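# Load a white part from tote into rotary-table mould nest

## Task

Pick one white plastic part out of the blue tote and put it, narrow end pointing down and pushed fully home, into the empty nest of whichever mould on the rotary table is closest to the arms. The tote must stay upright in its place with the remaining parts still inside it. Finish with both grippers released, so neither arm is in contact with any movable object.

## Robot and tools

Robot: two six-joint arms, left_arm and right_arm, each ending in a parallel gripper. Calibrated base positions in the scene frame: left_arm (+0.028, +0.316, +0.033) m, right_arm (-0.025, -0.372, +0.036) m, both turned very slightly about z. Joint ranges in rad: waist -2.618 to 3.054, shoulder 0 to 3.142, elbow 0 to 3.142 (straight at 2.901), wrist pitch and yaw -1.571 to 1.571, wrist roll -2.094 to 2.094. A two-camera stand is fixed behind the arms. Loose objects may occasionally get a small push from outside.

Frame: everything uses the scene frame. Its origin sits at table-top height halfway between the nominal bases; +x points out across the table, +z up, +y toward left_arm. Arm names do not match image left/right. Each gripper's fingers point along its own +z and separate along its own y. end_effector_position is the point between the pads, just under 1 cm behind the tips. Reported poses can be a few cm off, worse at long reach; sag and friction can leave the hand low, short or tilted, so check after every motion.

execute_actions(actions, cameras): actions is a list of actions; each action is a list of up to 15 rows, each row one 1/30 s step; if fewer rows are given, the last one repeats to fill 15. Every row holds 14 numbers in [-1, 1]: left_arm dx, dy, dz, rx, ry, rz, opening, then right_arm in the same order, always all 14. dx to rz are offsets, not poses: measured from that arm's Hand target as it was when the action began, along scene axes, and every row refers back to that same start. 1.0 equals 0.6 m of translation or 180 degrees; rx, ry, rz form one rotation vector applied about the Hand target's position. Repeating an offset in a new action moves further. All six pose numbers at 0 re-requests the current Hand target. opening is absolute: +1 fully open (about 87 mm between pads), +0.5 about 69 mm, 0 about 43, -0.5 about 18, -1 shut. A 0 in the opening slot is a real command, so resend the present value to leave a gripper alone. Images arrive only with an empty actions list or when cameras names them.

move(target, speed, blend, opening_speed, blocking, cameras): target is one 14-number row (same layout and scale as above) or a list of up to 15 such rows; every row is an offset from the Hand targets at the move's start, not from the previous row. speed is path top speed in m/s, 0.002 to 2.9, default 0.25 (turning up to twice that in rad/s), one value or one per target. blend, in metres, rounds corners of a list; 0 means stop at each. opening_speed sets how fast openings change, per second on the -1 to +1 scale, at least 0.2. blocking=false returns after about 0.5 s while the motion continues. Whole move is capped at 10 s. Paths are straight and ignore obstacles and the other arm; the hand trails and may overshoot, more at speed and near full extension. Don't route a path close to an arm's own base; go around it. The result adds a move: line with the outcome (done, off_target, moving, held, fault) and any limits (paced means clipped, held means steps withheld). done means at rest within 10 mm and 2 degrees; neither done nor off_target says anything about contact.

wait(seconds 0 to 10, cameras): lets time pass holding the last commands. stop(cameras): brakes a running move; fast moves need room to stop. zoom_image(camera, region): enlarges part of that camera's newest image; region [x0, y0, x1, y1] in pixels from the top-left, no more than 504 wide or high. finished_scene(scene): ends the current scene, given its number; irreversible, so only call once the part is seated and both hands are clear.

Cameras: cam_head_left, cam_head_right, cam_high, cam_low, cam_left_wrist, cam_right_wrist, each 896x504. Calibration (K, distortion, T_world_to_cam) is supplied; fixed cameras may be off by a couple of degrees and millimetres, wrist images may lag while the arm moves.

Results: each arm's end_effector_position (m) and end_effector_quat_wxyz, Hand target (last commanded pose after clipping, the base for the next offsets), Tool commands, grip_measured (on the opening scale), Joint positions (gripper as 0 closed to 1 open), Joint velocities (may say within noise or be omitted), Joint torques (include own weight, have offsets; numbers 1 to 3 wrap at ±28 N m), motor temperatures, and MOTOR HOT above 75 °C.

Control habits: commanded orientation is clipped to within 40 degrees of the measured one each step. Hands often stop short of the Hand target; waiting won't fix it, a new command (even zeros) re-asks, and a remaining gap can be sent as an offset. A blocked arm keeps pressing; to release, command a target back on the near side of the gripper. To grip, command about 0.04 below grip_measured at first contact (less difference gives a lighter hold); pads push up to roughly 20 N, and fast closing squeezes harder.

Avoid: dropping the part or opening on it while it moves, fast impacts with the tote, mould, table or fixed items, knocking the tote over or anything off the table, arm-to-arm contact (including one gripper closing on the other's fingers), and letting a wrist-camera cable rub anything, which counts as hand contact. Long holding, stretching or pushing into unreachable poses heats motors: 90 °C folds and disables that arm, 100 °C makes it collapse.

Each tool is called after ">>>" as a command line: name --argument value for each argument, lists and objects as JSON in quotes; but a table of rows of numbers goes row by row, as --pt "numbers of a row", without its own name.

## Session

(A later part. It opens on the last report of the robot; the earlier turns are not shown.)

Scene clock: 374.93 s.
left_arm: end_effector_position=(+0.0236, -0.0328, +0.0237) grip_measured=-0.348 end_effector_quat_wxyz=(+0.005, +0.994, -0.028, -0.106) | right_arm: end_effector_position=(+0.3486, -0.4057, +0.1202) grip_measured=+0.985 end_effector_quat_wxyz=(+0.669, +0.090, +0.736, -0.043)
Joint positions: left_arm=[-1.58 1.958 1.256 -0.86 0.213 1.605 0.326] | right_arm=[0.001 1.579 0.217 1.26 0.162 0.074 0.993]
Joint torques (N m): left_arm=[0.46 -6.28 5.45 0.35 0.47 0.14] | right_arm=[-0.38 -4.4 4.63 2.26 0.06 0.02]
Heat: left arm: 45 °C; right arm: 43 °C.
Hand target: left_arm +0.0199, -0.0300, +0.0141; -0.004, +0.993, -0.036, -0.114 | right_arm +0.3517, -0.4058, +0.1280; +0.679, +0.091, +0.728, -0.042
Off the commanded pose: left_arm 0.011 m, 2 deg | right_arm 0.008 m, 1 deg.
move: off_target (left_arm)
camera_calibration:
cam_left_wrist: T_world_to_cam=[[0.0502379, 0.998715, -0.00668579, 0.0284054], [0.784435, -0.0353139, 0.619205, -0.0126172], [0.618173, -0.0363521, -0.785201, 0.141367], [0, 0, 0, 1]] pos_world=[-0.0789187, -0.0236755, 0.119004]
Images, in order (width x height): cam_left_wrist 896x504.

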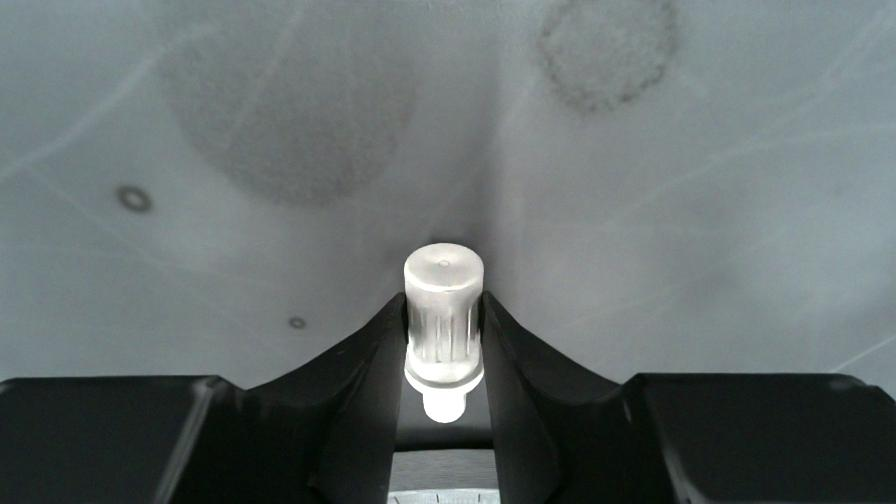

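>>> move --target '[0, 0, -0.005, 0, 0, 0, -0.6, 0, 0, 0, 0, 0, 0, 1]' --speed 0.02

>>> move --target '[0, 0, -0.0033, 0, 0, 0, -0.6, 0, 0, 0, 0, 0, 0, 1]' --speed 0.02

Scene clock: 381.30 s.
left_arm: end_effector_position=(+0.0235, -0.0354, +0.0237) grip_measured=-0.348 end_effector_quat_wxyz=(+0.010, +0.994, -0.029, -0.106) | right_arm: end_effector_position=(+0.3486, -0.4057, +0.1202) grip_measured=+0.985 end_effector_quat_wxyz=(+0.669, +0.090, +0.736, -0.043)
Joint positions: left_arm=[-1.58 1.958 1.256 -0.849 0.213 1.605 0.326] | right_arm=[0.001 1.579 0.217 1.26 0.162 0.074 0.993]
Joint torques (N m): left_arm=[0.44 -5.97 4.94 0.4 0.47 0.15] | right_arm=[-0.31 -4.36 4.56 2.25 0.05 -0.01]
Heat: left arm: 45 °C; right arm: 43 °C.
Hand target: left_arm +0.0199, -0.0300, +0.0111; -0.004, +0.993, -0.036, -0.114 | right_arm +0.3517, -0.4058, +0.1280; +0.679, +0.091, +0.728, -0.042
Off the commanded pose: left_arm 0.014 m, 2 deg | right_arm 0.008 m, 1 deg.
move: off_target (left_arm)

Scene clock: 382.00 s.
left_arm: end_effector_position=(+0.0236, -0.0332, +0.0212) grip_measured=-0.348 end_effector_quat_wxyz=(+0.007, +0.994, -0.028, -0.106) | right_arm: end_effector_position=(+0.3486, -0.4057, +0.1202) grip_measured=+0.985 end_effector_quat_wxyz=(+0.669, +0.090, +0.736, -0.043)
Joint positions: left_arm=[-1.58 1.961 1.248 -0.846 0.213 1.605 0.326] | right_arm=[0.001 1.579 0.217 1.26 0.162 0.074 0.993]
Joint torques (N m): left_arm=[0.43 -5.86 5.23 0.42 0.46 0.15] | right_arm=[-0.47 -4.45 4.51 2.25 0.09 0.03]
Heat: left arm: 45 °C; right arm: 43 °C.
Hand target: left_arm +0.0199, -0.0300, +0.0090; -0.004, +0.993, -0.036, -0.114 | right_arm +0.3517, -0.4058, +0.1280; +0.679, +0.091, +0.728, -0.042
Off the commanded pose: left_arm 0.013 m, 2 deg | right_arm 0.008 m, 1 deg.
move: off_target (left_arm)

>>> move --target '[0, 0, -0.0033, 0, 0, 0, -0.6, 0, 0, 0, 0, 0, 0, 1]' --speed 0.02 --cameras '["cam_low", "cam_left_wrist"]'

Scene clock: 388.60 s.
left_arm: end_effector_position=(+0.0236, -0.0332, +0.0212) grip_measured=-0.348 end_effector_quat_wxyz=(+0.007, +0.994, -0.028, -0.106) | right_arm: end_effector_position=(+0.3486, -0.4057, +0.1202) grip_measured=+0.985 end_effector_quat_wxyz=(+0.669, +0.090, +0.736, -0.043)
Joint positions: left_arm=[-1.58 1.961 1.248 -0.846 0.213 1.605 0.326] | right_arm=[0.001 1.579 0.217 1.26 0.162 0.074 0.993]
Joint torques (N m): left_arm=[0.44 -5.61 4.82 0.5 0.46 0.16] | right_arm=[-0.32 -4.44 4.64 2.22 0.07 0]
Heat: left arm: 44 °C; right arm: 43 °C.
Hand target: left_arm +0.0199, -0.0299, +0.0070; -0.005, +0.993, -0.036, -0.114 | right_arm +0.3517, -0.4058, +0.1280; +0.679, +0.091, +0.728, -0.042
Off the commanded pose: left_arm 0.015 m, 2 deg | right_arm 0.008 m, 1 deg.
move: off_target (left_arm)
camera_calibration:
cam_left_wrist: T_world_to_cam=[[0.0502818, 0.998684, -0.0101009, 0.0288062], [0.78446, -0.0332324, 0.619288, -0.010966], [0.618138, -0.0390627, -0.785099, 0.139245], [0, 0, 0, 1]] pos_world=[-0.0789189, -0.0236934, 0.116403]
Images, in order (width x height): cam_low 896x504, cam_left_wrist 896x504.

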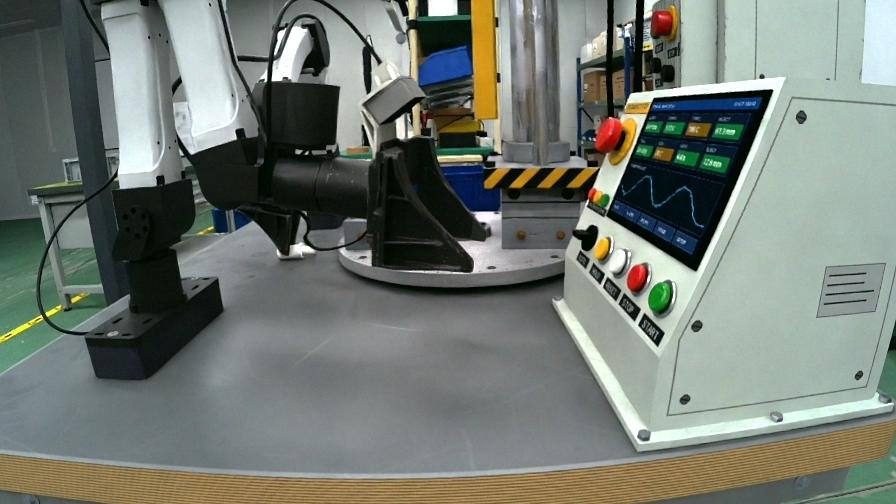

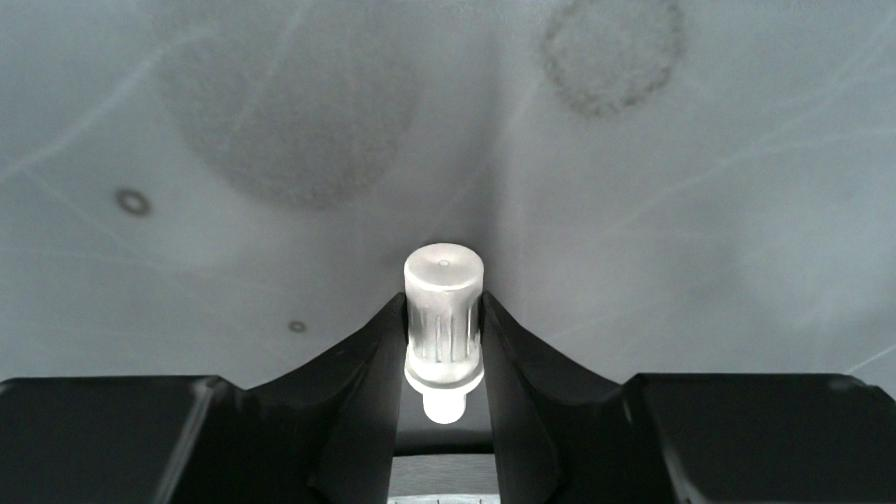

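>>> zoom_image --camera "cam_low" --region '[240, 200, 360, 290]'

Scaled by 4.200 from the camera's 896x504 image, which has a finer 1280x720 frame.

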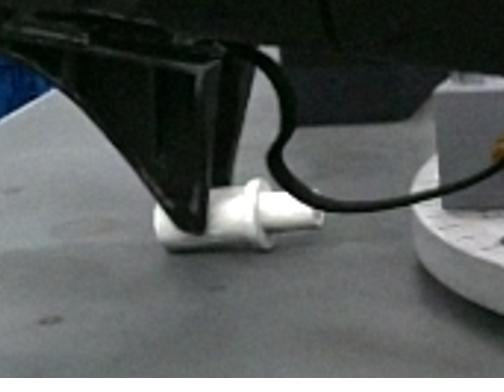

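>>> move --target '[0, 0, -0.005, 0, 0, 0, -0.6, 0, 0, 0, 0, 0, 0, 1]' --speed 0.02 --cameras '["cam_low", "cam_left_wrist"]'

>>> zoom_image --camera "cam_low" --region '[240, 200, 360, 290]'

Scene clock: 399.50 s.
left_arm: end_effector_position=(+0.0236, -0.0335, +0.0210) grip_measured=-0.348 end_effector_quat_wxyz=(+0.007, +0.994, -0.028, -0.106) | right_arm: end_effector_position=(+0.3486, -0.4057, +0.1202) grip_measured=+0.985 end_effector_quat_wxyz=(+0.669, +0.090, +0.736, -0.043)
Joint positions: left_arm=[-1.58 1.961 1.248 -0.844 0.213 1.605 0.326] | right_arm=[0.001 1.579 0.217 1.26 0.162 0.074 0.993]
Joint torques (N m): left_arm=[0.47 -5.3 4.34 0.58 0.46 0.15] | right_arm=[-0.39 -4.42 4.57 2.22 0.08 0.01]
Heat: left arm: 44 °C; right arm: 44 °C.
Hand target: left_arm +0.0199, -0.0299, +0.0040; -0.004, +0.993, -0.036, -0.114 | right_arm +0.3517, -0.4058, +0.1280; +0.679, +0.091, +0.728, -0.042
Off the commanded pose: left_arm 0.018 m, 2 deg | right_arm 0.008 m, 1 deg.
move: off_target (left_arm)
camera_calibration:
cam_left_wrist: T_world_to_cam=[[0.0502445, 0.998669, -0.0116656, 0.0291916], [0.784455, -0.0322324, 0.619347, -0.0108944], [0.618147, -0.04027, -0.78503, 0.139123], [0, 0, 0, 1]] pos_world=[-0.0789188, -0.0239014, 0.116304]
Images, in order (width x height): cam_low 896x504, cam_left_wrist 896x504.

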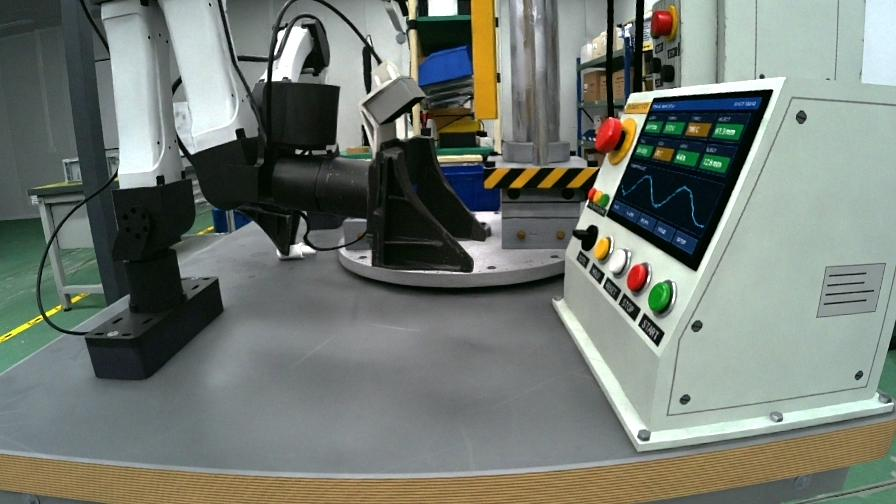

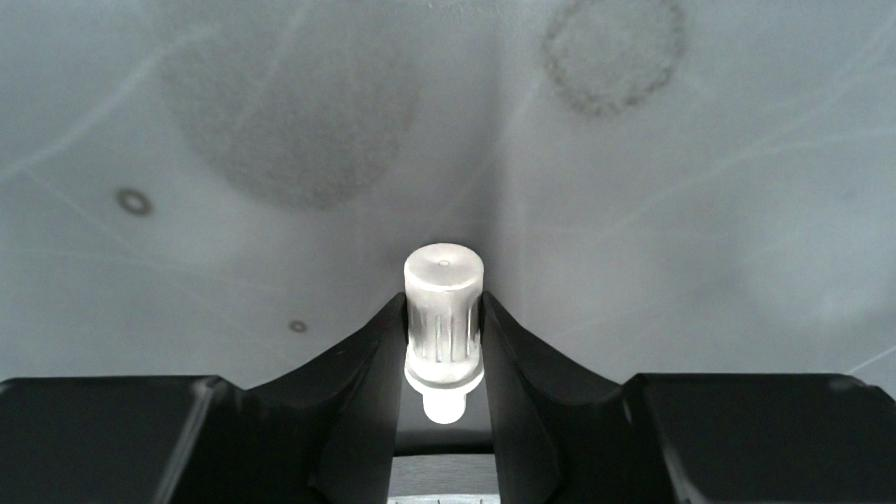

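Scaled by 4.200 from the camera's 896x504 image, which has a finer 1280x720 frame.

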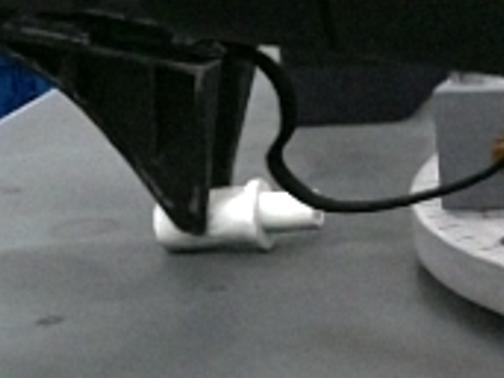

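>>> move --pt "0 0 0.012 0 0 0 -0.6 0 0 0 0 0 0 1" --pt "0 0 0.012 0 0 0 0.1 0 0 0 0 0 0 1" --speed 0.03 --opening_speed 0.4 --cameras '["cam_left_wrist", "cam_low"]'

Scene clock: 408.90 s.
left_arm: end_effector_position=(+0.0236, -0.0334, +0.0206) grip_measured=+0.100 end_effector_quat_wxyz=(+0.007, +0.994, -0.028, -0.106) | right_arm: end_effector_position=(+0.3486, -0.4057, +0.1202) grip_measured=+0.985 end_effector_quat_wxyz=(+0.669, +0.090, +0.736, -0.043)
Joint positions: left_arm=[-1.58 1.962 1.248 -0.844 0.213 1.605 0.55] | right_arm=[0.001 1.579 0.217 1.26 0.162 0.074 0.993]
Joint torques (N m): left_arm=[0.46 -6.24 5.7 0.32 0.46 0.15] | right_arm=[-0.42 -4.46 4.56 2.23 0.05 0.02]
Heat: left arm: 44 °C; right arm: 44 °C.
Hand target: left_arm +0.0199, -0.0300, +0.0113; -0.004, +0.993, -0.036, -0.114 | right_arm +0.3517, -0.4058, +0.1280; +0.679, +0.091, +0.728, -0.042
Off the commanded pose: left_arm 0.011 m, 2 deg | right_arm 0.008 m, 1 deg.
move: off_target (left_arm); target 2's new opening was sent with left_arm's hand 0.011 m and 2 deg from that target
camera_calibration:
cam_left_wrist: T_world_to_cam=[[0.0502298, 0.998682, -0.0105255, 0.0289481], [0.784471, -0.0329289, 0.61929, -0.0106517], [0.618127, -0.0393638, -0.785092, 0.13884], [0, 0, 0, 1]] pos_world=[-0.078919, -0.0237955, 0.115903]
Images, in order (width x height): cam_low 896x504, cam_left_wrist 896x504.

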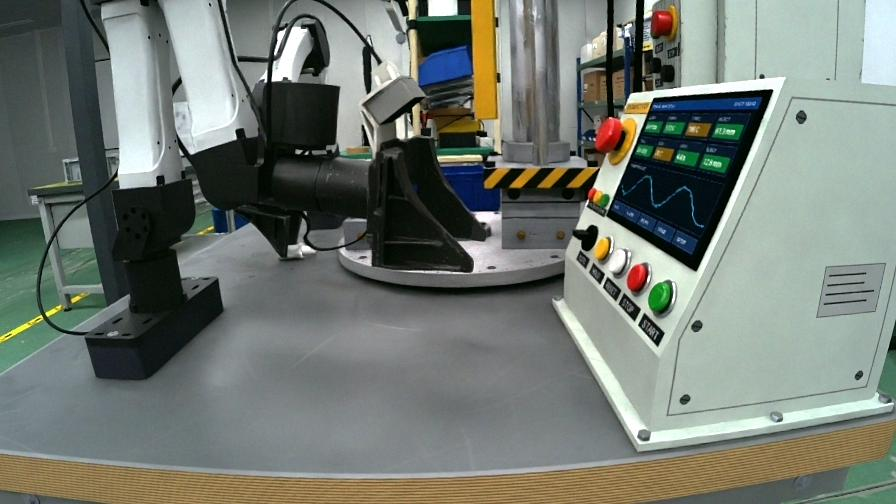

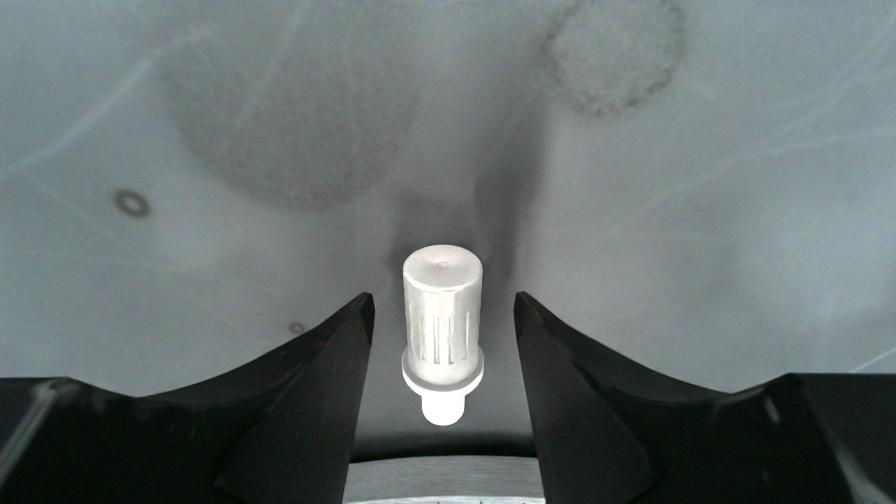

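>>> move --pt "0 0 0.2 0 0 0 0.1 0 0 0 0 0 0 1" --pt "0.1667 0.2167 0.298 0 0 0.361 0.1 0 0 0 0 0 0 1" --pt "0.411 0.5117 0.351 0 0 0.939 0.1 0 0 0 0 0 0 1" --speed '[0.1, 0.25, 0.25]' --blend '[0, 0.04, 0]' --cameras '["cam_left_wrist", "cam_head_right", "cam_low"]'

Scene clock: 430.67 s.
left_arm: end_effector_position=(+0.2620, +0.2743, +0.2181) grip_measured=+0.100 end_effector_quat_wxyz=(+0.111, +0.139, +0.984, -0.021) | right_arm: end_effector_position=(+0.3486, -0.4057, +0.1202) grip_measured=+0.985 end_effector_quat_wxyz=(+0.669, +0.090, +0.736, -0.043)
Joint positions: left_arm=[-0.157 1.416 1.431 -1.363 0.036 0.109 0.55] | right_arm=[0.001 1.579 0.217 1.26 0.162 0.074 0.993]
Joint torques (N m): left_arm=[1.22 -3.33 10 0.65 0.01 -0.09] | right_arm=[-0.35 -4.42 4.52 2.24 0.07 0.01]
Heat: left arm: 44 °C; right arm: 44 °C.
Hand target: left_arm +0.2664, +0.2770, +0.2219; +0.113, +0.131, +0.985, -0.015 | right_arm +0.3517, -0.4058, +0.1280; +0.679, +0.091, +0.728, -0.042
Off the commanded pose: left_arm 0.006 m, 1 deg | right_arm 0.008 m, 1 deg.
move: done
camera_calibration:
cam_left_wrist: T_world_to_cam=[[-0.274653, -0.961332, 0.0201754, 0.327887], [-0.759507, 0.229764, 0.608571, 0.0249771], [-0.589674, 0.151822, -0.793243, 0.424448], [0, 0, 0, 1]] pos_world=[0.359311, 0.245028, 0.314875]
Images, in order (width x height): cam_head_right 896x504, cam_low 896x504, cam_left_wrist 896x504.

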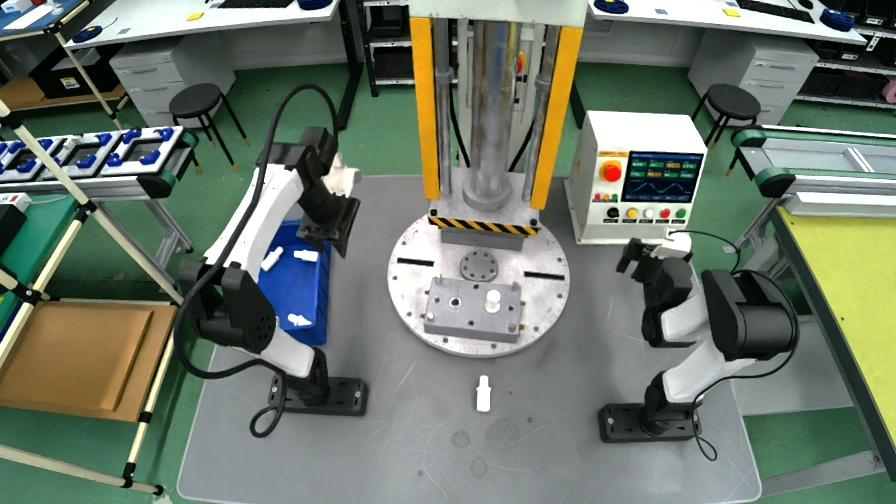

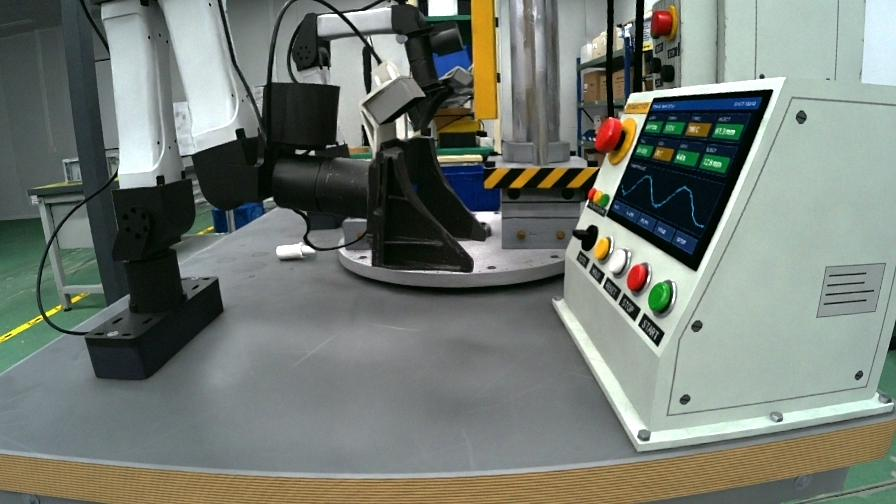

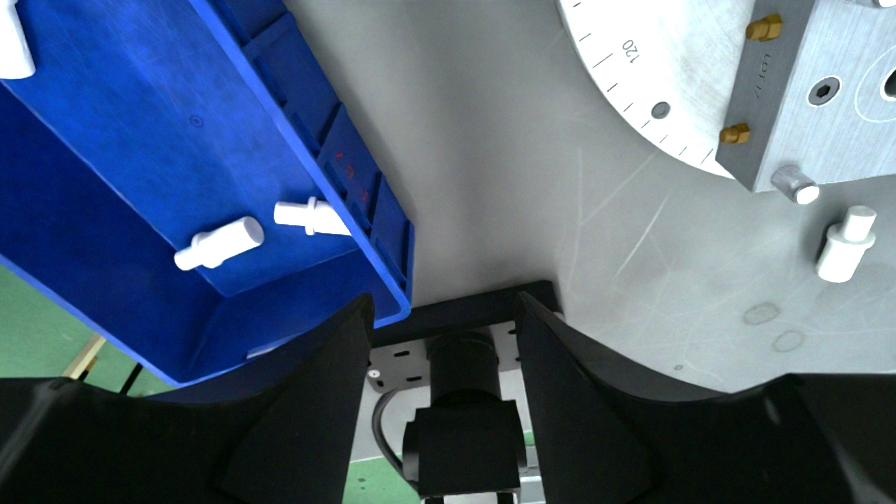

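>>> move --target '[-0.0273, -0.145, 0.0, 0, 0, 0.5, 0.3, 0, 0, 0, 0, 0, 0, 1]' --speed 0.25 --cameras '["cam_left_wrist", "cam_head_right"]'

Scene clock: 447.10 s.
left_arm: end_effector_position=(+0.2535, +0.1890, +0.2197) grip_measured=+0.300 end_effector_quat_wxyz=(+0.096, -0.599, +0.794, +0.035) | right_arm: end_effector_position=(+0.3486, -0.4057, +0.1202) grip_measured=+0.985 end_effector_quat_wxyz=(+0.669, +0.090, +0.736, -0.043)
Joint positions: left_arm=[-0.484 1.504 1.52 -1.572 -0.204 -1.788 0.65] | right_arm=[0.001 1.579 0.217 1.26 0.162 0.074 0.993]
Joint torques (N m): left_arm=[0.09 -5.23 6.87 0.14 -0.18 -0.11] | right_arm=[-0.34 -4.51 4.57 2.23 0.09 0.02]
Heat: left arm: 47 °C; right arm: 44 °C.
Hand target: left_arm +0.2502, +0.1900, +0.2219; +0.090, -0.604, +0.789, +0.069 | right_arm +0.3517, -0.4058, +0.1280; +0.679, +0.091, +0.728, -0.042
Off the commanded pose: left_arm 0.004 m, 4 deg | right_arm 0.008 m, 1 deg.
joint sent to its limit (left arm) — joint 4 (wrist pitch), lower limit. The joint targets are off in orientation, not in position.
move: off_target (left_arm)
camera_calibration:
cam_left_wrist: T_world_to_cam=[[0.959299, -0.27405, 0.0681286, -0.209686], [-0.254194, -0.732914, 0.631049, 0.0860535], [-0.123007, -0.622682, -0.772746, 0.457194], [0, 0, 0, 1]] pos_world=[0.279264, 0.290292, 0.313276]
Images, in order (width x height): cam_head_right 896x504, cam_left_wrist 896x504.

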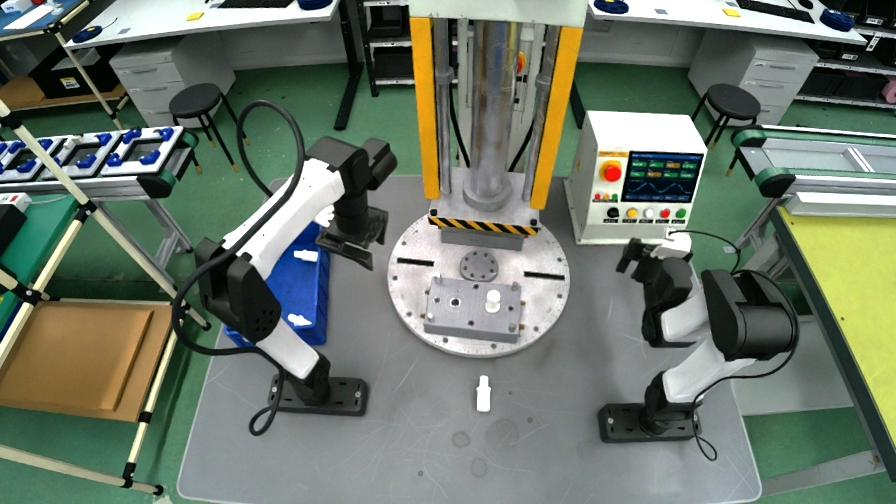

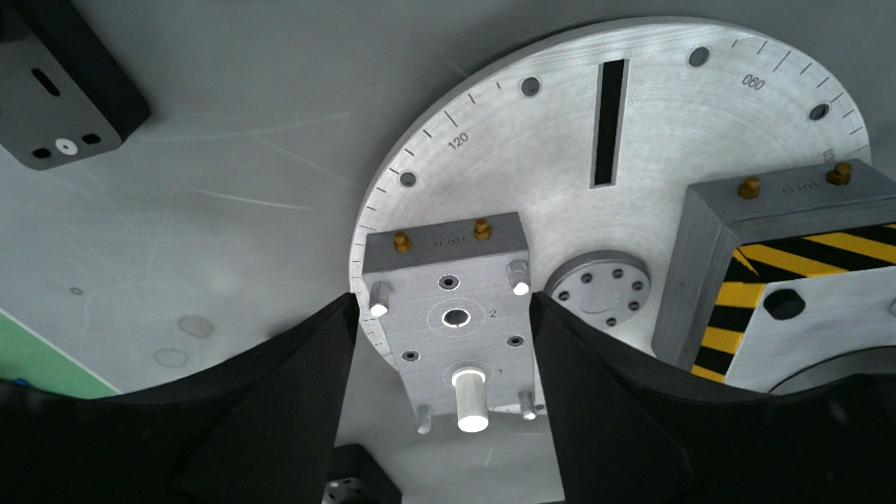

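>>> move --pt "0 0 0 0 0 0 0.3 -0.1 0.05 0.13 0 0 0 1" --pt "0 0 0 0 0 0 0.3 -0.3695 0.4263 0.12 -0.3367 0.4419 0.4099 0.1" --speed 0.25 --blend 0.03 --cameras '["cam_right_wrist", "cam_head_right", "cam_left_wrist"]'

Scene clock: 486.07 s.
left_arm: end_effector_position=(+0.2535, +0.1890, +0.2197) grip_measured=+0.300 end_effector_quat_wxyz=(+0.096, -0.600, +0.794, +0.035) | right_arm: end_effector_position=(+0.1310, -0.1533, +0.1968) grip_measured=+0.100 end_effector_quat_wxyz=(-0.031, -0.651, +0.758, -0.034)
Joint positions: left_arm=[-0.484 1.504 1.52 -1.572 -0.204 -1.789 0.65] | right_arm=[1.062 1.783 1.677 -1.544 0.044 -0.379 0.55]
Joint torques (N m): left_arm=[0.08 -5.24 6.82 0.14 -0.18 -0.11] | right_arm=[-0.1 -5.59 7.83 0.02 -0.07 -0.11]
Heat: left arm: 45 °C; right arm: 43 °C.
Hand target: left_arm +0.2502, +0.1900, +0.2219; +0.090, -0.604, +0.789, +0.069 | right_arm +0.1301, -0.1500, +0.2001; -0.033, -0.656, +0.753, -0.028
Off the commanded pose: left_arm 0.004 m, 4 deg | right_arm 0.005 m, 1 deg.
joint sent to its limit (left arm) — joint 4 (wrist pitch), lower limit. The joint targets are off in orientation, not in position.
move: off_target (left_arm)
camera_calibration:
cam_left_wrist: T_world_to_cam=[[0.959501, -0.273324, 0.0681996, -0.209882], [-0.253675, -0.733054, 0.631095, 0.0859094], [-0.1225, -0.622837, -0.772702, 0.457071], [0, 0, 0, 1]] pos_world=[0.279166, 0.290291, 0.313277]
cam_right_wrist: T_world_to_cam=[[0.989495, -0.142516, 0.024287, -0.160305], [-0.103578, -0.581656, 0.806814, -0.208988], [-0.100857, -0.800853, -0.590307, 0.151899], [0, 0, 0, 1]] pos_world=[0.152294, -0.0227559, 0.262175]
Images, in order (width x height): cam_head_right 896x504, cam_left_wrist 896x504, cam_right_wrist 896x504.

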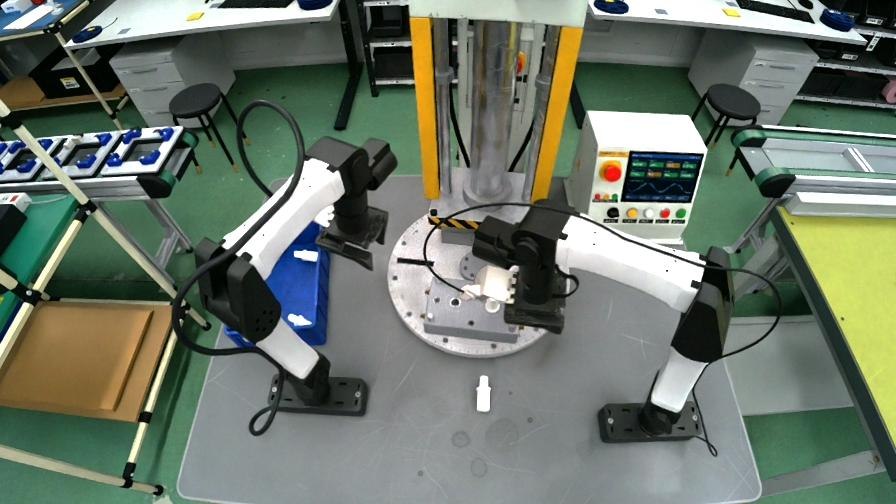

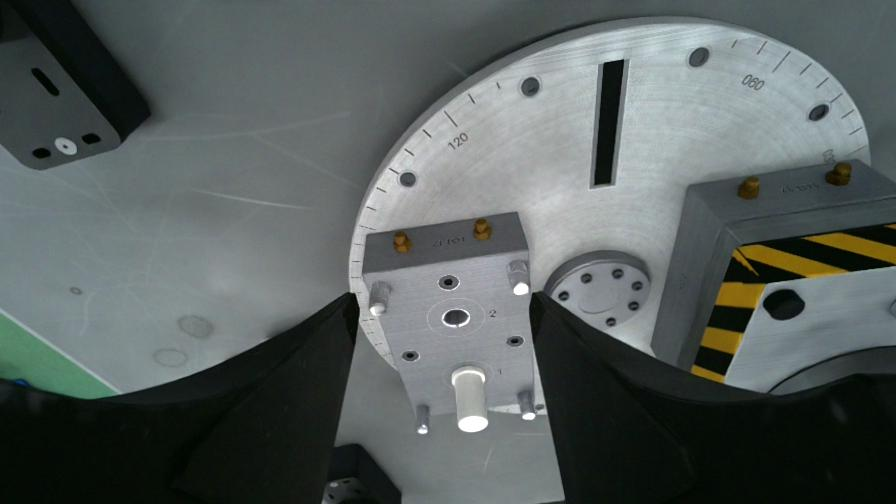

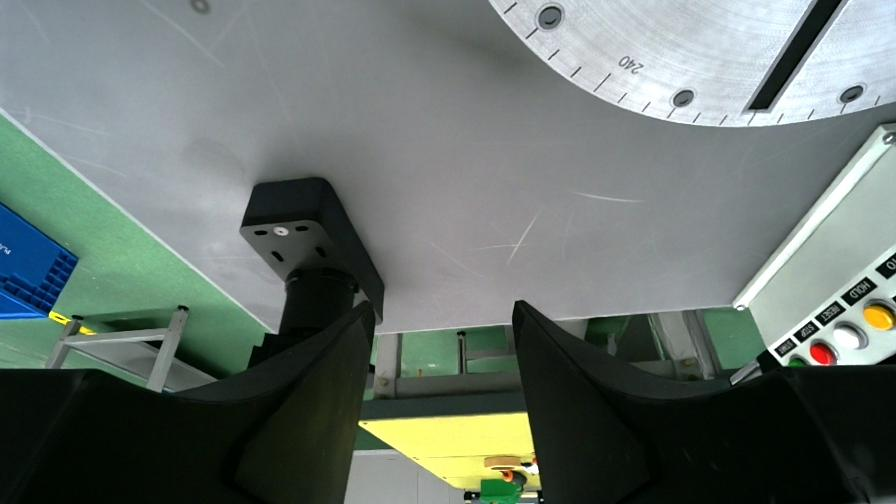

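>>> move --target '[0, 0, 0, 0, 0, 0, 0.3, -0.171, 0.1983, -0.0835, -0.0338, -0.0279, 0.5207, 0.1]' --speed 0.2 --cameras '["cam_right_wrist", "cam_head_right"]'

Scene clock: 502.67 s.
left_arm: end_effector_position=(+0.2535, +0.1890, +0.2197) grip_measured=+0.300 end_effector_quat_wxyz=(+0.096, -0.600, +0.794, +0.035) | right_arm: end_effector_position=(+0.0273, -0.0352, +0.1550) grip_measured=+0.100 end_effector_quat_wxyz=(+0.005, +0.994, -0.043, +0.100)
Joint positions: left_arm=[-0.484 1.504 1.52 -1.572 -0.204 -1.789 0.65] | right_arm=[1.663 1.856 1.574 -1.32 0.199 -1.413 0.55]
Joint torques (N m): left_arm=[0.08 -5.23 6.83 0.13 -0.17 -0.11] | right_arm=[0.1 -6.16 4.82 0.46 0.18 -0.1]
Heat: left arm: 45 °C; right arm: 40 °C.
Hand target: left_arm +0.2502, +0.1900, +0.2219; +0.090, -0.604, +0.789, +0.069 | right_arm +0.0274, -0.0310, +0.1499; +0.004, +0.994, -0.035, +0.105
Off the commanded pose: left_arm 0.004 m, 4 deg | right_arm 0.007 m, 1 deg.
joint sent to its limit (left arm) — joint 4 (wrist pitch), lower limit. The joint targets are off in orientation, not in position.
move: off_target (left_arm)
camera_calibration:
cam_right_wrist: T_world_to_cam=[[0.0764699, 0.996999, 0.0120651, 0.0270101], [0.495201, -0.0484791, 0.867425, -0.124316], [0.865406, -0.0603572, -0.497422, 0.196592], [0, 0, 0, 1]] pos_world=[-0.110636, -0.02109, 0.205298]
Images, in order (width x height): cam_head_right 896x504, cam_right_wrist 896x504.

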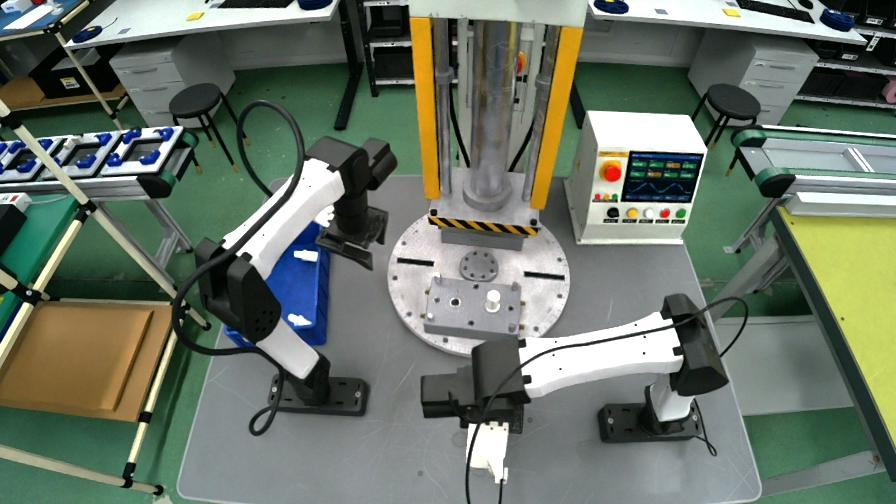

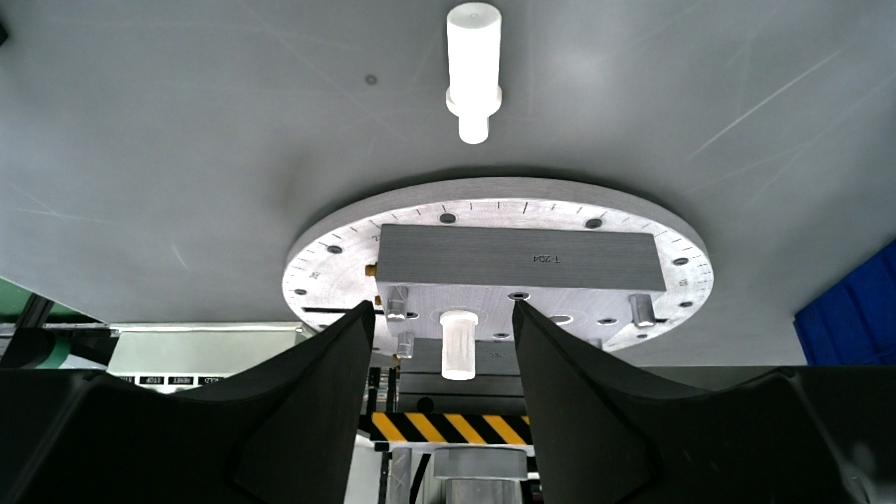

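>>> move --target '[0, 0, 0, 0, 0, 0, 0.3, -0.0087, 0.0245, -0.0998, 0, 0, 0.0156, 0.1]' --speed 0.12 --cameras '["cam_right_wrist"]'

Scene clock: 530.93 s.
left_arm: end_effector_position=(+0.2535, +0.1890, +0.2197) grip_measured=+0.300 end_effector_quat_wxyz=(+0.096, -0.600, +0.794, +0.035) | right_arm: end_effector_position=(+0.0229, -0.0204, +0.0937) grip_measured=+0.100 end_effector_quat_wxyz=(+0.005, +0.995, -0.019, +0.101)
Joint positions: left_arm=[-0.484 1.504 1.52 -1.572 -0.204 -1.789 0.65] | right_arm=[1.674 1.938 1.437 -1.099 0.2 -1.45 0.55]
Joint torques (N m): left_arm=[0.05 -5.26 6.83 0.14 -0.17 -0.12] | right_arm=[0.09 -6.8 4.97 0.48 0.17 -0.11]
Heat: left arm: 45 °C; right arm: 42 °C.
Hand target: left_arm +0.2502, +0.1900, +0.2219; +0.090, -0.604, +0.789, +0.069 | right_arm +0.0223, -0.0163, +0.0900; +0.001, +0.994, -0.011, +0.105
Off the commanded pose: left_arm 0.004 m, 4 deg | right_arm 0.006 m, 1 deg.
joint sent to its limit (left arm) — joint 4 (wrist pitch), lower limit. The joint targets are off in orientation, not in position.
move: off_target (left_arm)
camera_calibration:
cam_right_wrist: T_world_to_cam=[[0.0287492, 0.999562, 0.00702354, 0.0150612], [0.496481, -0.0203774, 0.867808, -0.0677209], [0.867571, -0.0214617, -0.496849, 0.17153], [0, 0, 0, 1]] pos_world=[-0.115625, -0.0127533, 0.143888]
Images, in order (width x height): cam_right_wrist 896x504.

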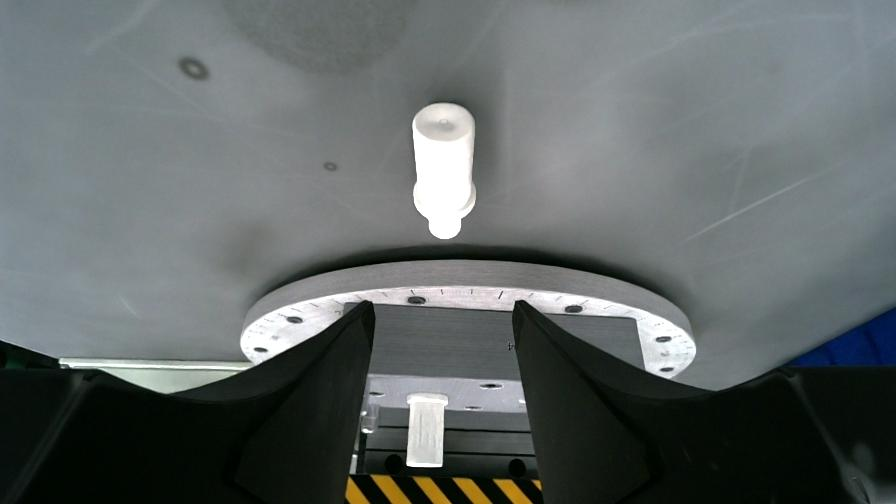

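>>> move --pt "0 0 0 0 0 0 0.3 0.0008 0 -0.09 0 0 0 0.1" --pt "0 0 0 0 0 0 0.3 0.0008 0 -0.1233 0 0 0 0.1" --speed '[0.1, 0.05]' --blend 0.005 --cameras '["cam_right_wrist"]'

Scene clock: 540.87 s.
left_arm: end_effector_position=(+0.2535, +0.1890, +0.2197) grip_measured=+0.300 end_effector_quat_wxyz=(+0.096, -0.600, +0.794, +0.035) | right_arm: end_effector_position=(+0.0227, -0.0187, +0.0208) grip_measured=+0.100 end_effector_quat_wxyz=(+0.003, +0.995, -0.018, +0.101)
Joint positions: left_arm=[-0.484 1.504 1.52 -1.572 -0.204 -1.789 0.65] | right_arm=[1.674 2.046 1.282 -0.832 0.2 -1.452 0.55]
Joint torques (N m): left_arm=[0.09 -5.23 6.86 0.13 -0.18 -0.11] | right_arm=[-0.09 -6.94 4.3 0.51 0.15 -0.1]
Motor temperatures (°C): left_arm=[28 33 45 29 27 29 28] | right_arm=[29 42 37 37 27 28 31]
Heat: left arm: 45 °C; right arm: 42 °C.
Hand target: left_arm +0.2502, +0.1900, +0.2219; +0.090, -0.604, +0.789, +0.069 | right_arm +0.0227, -0.0163, +0.0161; +0.001, +0.994, -0.011, +0.105
Off the commanded pose: left_arm 0.004 m, 4 deg | right_arm 0.005 m, 1 deg.
joint sent to its limit (left arm) — joint 4 (wrist pitch), lower limit. The joint targets are off in orientation, not in position.
move: off_target (left_arm)
camera_calibration:
cam_right_wrist: T_world_to_cam=[[0.027264, 0.999573, 0.0104888, 0.0137585], [0.496805, -0.0226543, 0.867566, -0.00444193], [0.867434, -0.0184424, -0.497211, 0.135526], [0, 0, 0, 1]] pos_world=[-0.115728, -0.0113538, 0.0710944]
Images, in order (width x height): cam_right_wrist 896x504.

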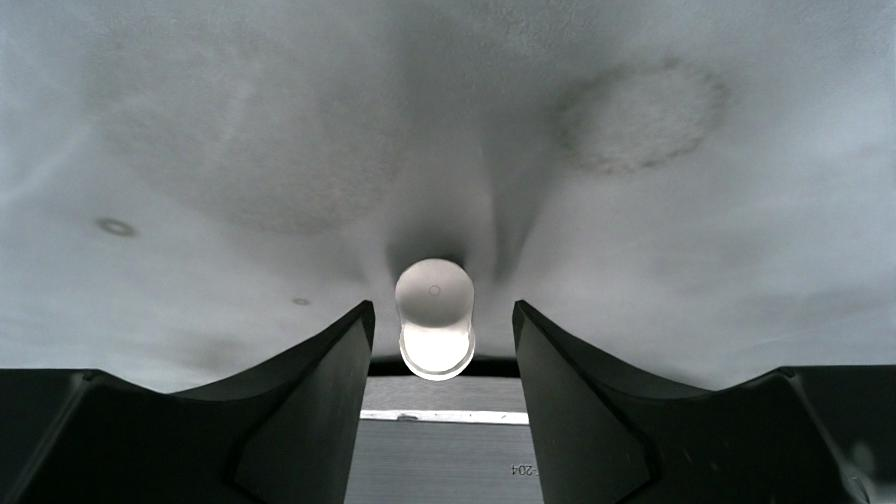

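>>> move --target '[0, 0, 0, 0, 0, 0, 0.3, 0, -0.0045, -0.001, 0, 0, 0, 0.1]' --speed 0.03 --cameras '["cam_right_wrist"]'

Scene clock: 548.77 s.
left_arm: end_effector_position=(+0.2535, +0.1890, +0.2197) grip_measured=+0.300 end_effector_quat_wxyz=(+0.096, -0.600, +0.794, +0.035) | right_arm: end_effector_position=(+0.0230, -0.0219, +0.0180) grip_measured=+0.100 end_effector_quat_wxyz=(+0.006, +0.995, -0.018, +0.101)
Joint positions: left_arm=[-0.484 1.504 1.52 -1.572 -0.204 -1.789 0.65] | right_arm=[1.674 2.046 1.269 -0.826 0.2 -1.452 0.55]
Joint torques (N m): left_arm=[0.06 -5.26 6.84 0.14 -0.17 -0.11] | right_arm=[-0.03 -7.32 4.19 0.46 0.17 -0.1]
Heat: left arm: 45 °C; right arm: 43 °C.
Hand target: left_arm +0.2502, +0.1900, +0.2219; +0.090, -0.604, +0.789, +0.069 | right_arm +0.0227, -0.0190, +0.0154; +0.001, +0.994, -0.011, +0.105
Off the commanded pose: left_arm 0.004 m, 4 deg | right_arm 0.004 m, 1 deg.
joint sent to its limit (left arm) — joint 4 (wrist pitch), lower limit. The joint targets are off in orientation, not in position.
move: off_target (left_arm)
camera_calibration:
cam_right_wrist: T_world_to_cam=[[0.0273081, 0.999619, 0.00405641, 0.0171293], [0.496395, -0.0170828, 0.867929, -0.00207306], [0.867667, -0.0216879, -0.496672, 0.133795], [0, 0, 0, 1]] pos_world=[-0.115528, -0.0142564, 0.0681818]
Images, in order (width x height): cam_right_wrist 896x504.

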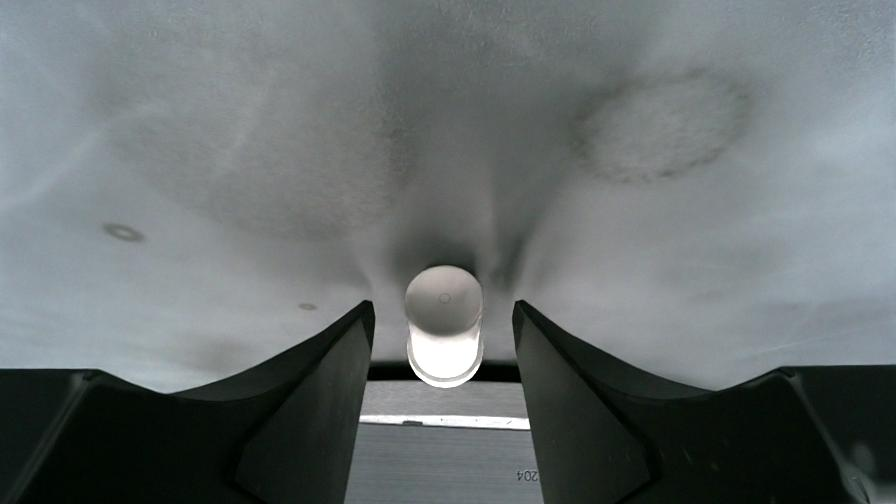

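>>> move --target '[0, 0, 0, 0, 0, 0, 0.3, 0, 0, 0, 0, 0, 0, -0.6]' --opening_speed 0.4 --cameras '["cam_right_wrist", "cam_low"]'

Scene clock: 554.50 s.
left_arm: end_effector_position=(+0.2535, +0.1890, +0.2197) grip_measured=+0.300 end_effector_quat_wxyz=(+0.096, -0.600, +0.794, +0.035) | right_arm: end_effector_position=(+0.0230, -0.0217, +0.0180) grip_measured=-0.369 end_effector_quat_wxyz=(+0.006, +0.995, -0.018, +0.101)
Joint positions: left_arm=[-0.484 1.504 1.52 -1.572 -0.204 -1.789 0.65] | right_arm=[1.674 2.046 1.269 -0.825 0.2 -1.452 0.315]
Joint torques (N m): left_arm=[0.06 -5.23 6.83 0.13 -0.18 -0.11] | right_arm=[-0.01 -7.32 4.11 0.5 0.16 -0.07]
Heat: left arm: 45 °C; right arm: 43 °C.
Hand target: left_arm +0.2502, +0.1900, +0.2219; +0.090, -0.604, +0.789, +0.069 | right_arm +0.0228, -0.0191, +0.0155; +0.001, +0.994, -0.011, +0.105
Off the commanded pose: left_arm 0.004 m, 4 deg | right_arm 0.004 m, 1 deg.
joint sent to its limit (left arm) — joint 4 (wrist pitch), lower limit. The joint targets are off in orientation, not in position.
move: off_target (left_arm)
camera_calibration:
cam_right_wrist: T_world_to_cam=[[0.027249, 0.999617, 0.00478206, 0.0169732], [0.496069, -0.0176755, 0.868103, -0.00204318], [0.867855, -0.0212827, -0.496361, 0.133754], [0, 0, 0, 1]] pos_world=[-0.115528, -0.0141562, 0.0680827]
Images, in order (width x height): cam_low 896x504, cam_right_wrist 896x504.

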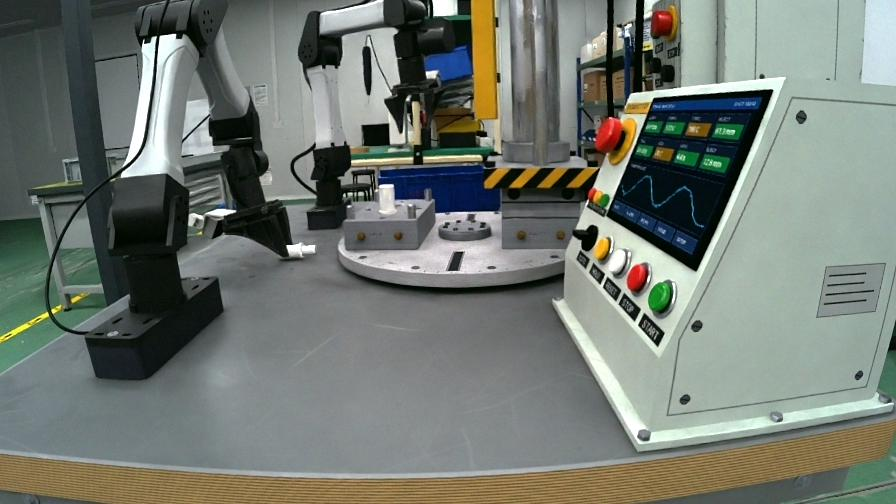

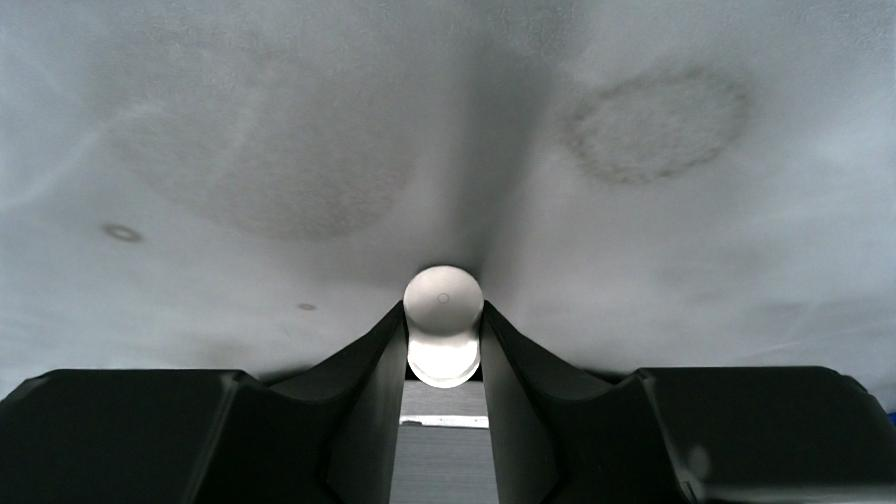

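>>> move --pt "0 0 0 0 0 0 0.3 0 0 0.18 0 0 0 -0.6" --pt "0 0 0 0 0 0 0.3 0.1287 -0.1182 0.3075 0.3535 0.1602 -0.6436 -0.6" --speed '[0.1, 0.25]' --cameras '["cam_right_wrist", "cam_low", "cam_head_right"]'

Scene clock: 592.47 s.
left_arm: end_effector_position=(+0.2535, +0.1890, +0.2197) grip_measured=+0.300 end_effector_quat_wxyz=(+0.096, -0.600, +0.794, +0.035) | right_arm: end_effector_position=(+0.0960, -0.0936, +0.1919) grip_measured=-0.369 end_effector_quat_wxyz=(+0.329, -0.406, +0.840, +0.149)
Joint positions: left_arm=[-0.484 1.504 1.52 -1.572 -0.204 -1.789 0.65] | right_arm=[1.301 1.189 0.995 -0.679 0.266 0.28 0.315]
Joint torques (N m): left_arm=[0.08 -5.24 6.84 0.13 -0.17 -0.11] | right_arm=[-0.72 -4.86 5.98 1.99 0.32 0.11]
Heat: left arm: 45 °C; right arm: 46 °C.
Hand target: left_arm +0.2502, +0.1900, +0.2219; +0.090, -0.604, +0.789, +0.069 | right_arm +0.1001, -0.0899, +0.2000; +0.347, -0.391, +0.837, +0.162
Off the commanded pose: left_arm 0.004 m, 4 deg | right_arm 0.010 m, 3 deg.
joint sent to its limit (left arm) — joint 4 (wrist pitch), lower limit. The joint targets are off in orientation, not in position.
move: off_target (left_arm, right_arm)
camera_calibration:
cam_right_wrist: T_world_to_cam=[[0.776397, -0.629441, 0.0318155, -0.143625], [-0.628648, -0.769852, 0.110135, -0.00749198], [-0.0448305, -0.10551, -0.993407, 0.330302], [0, 0, 0, 1]] pos_world=[0.121608, -0.0613211, 0.333519]
Images, in order (width x height): cam_head_right 896x504, cam_low 896x504, cam_right_wrist 896x504.

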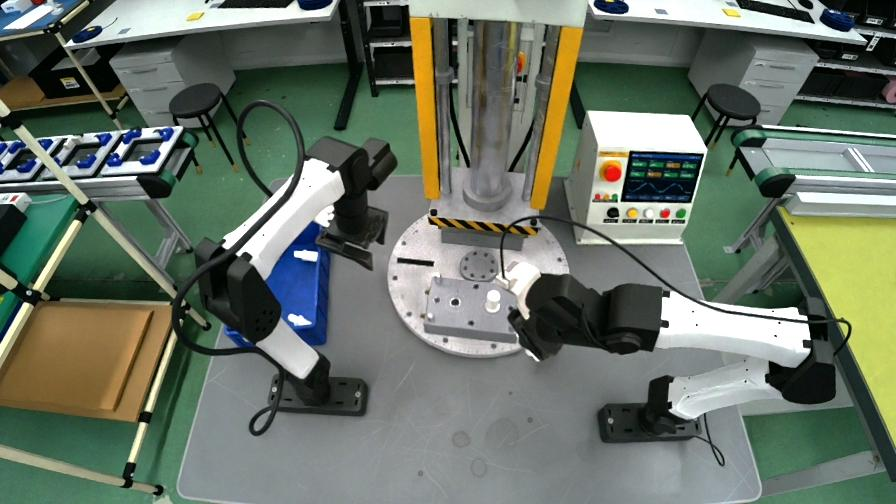

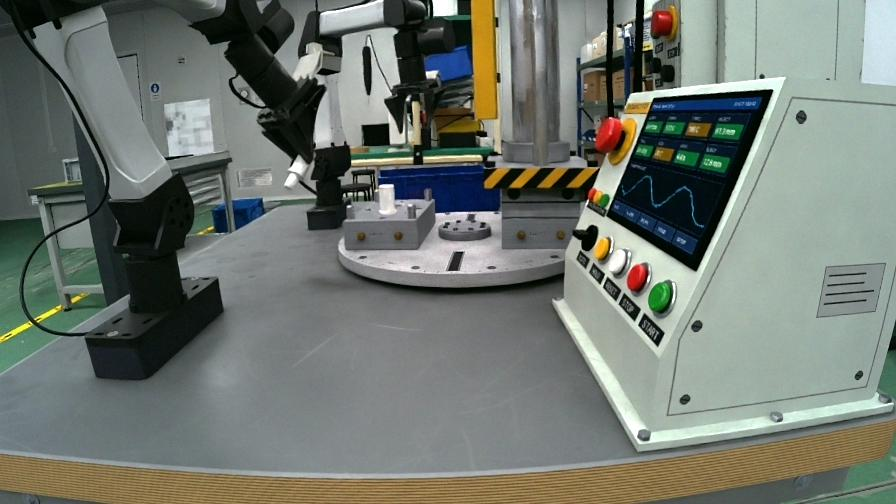

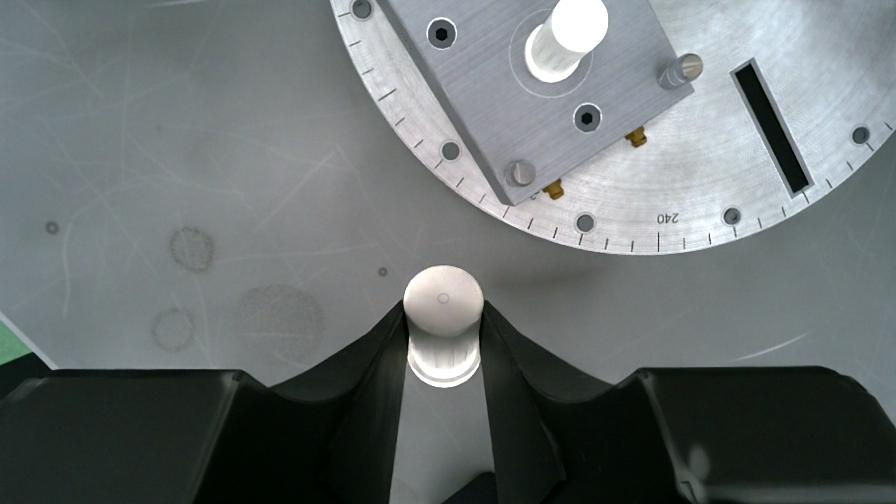

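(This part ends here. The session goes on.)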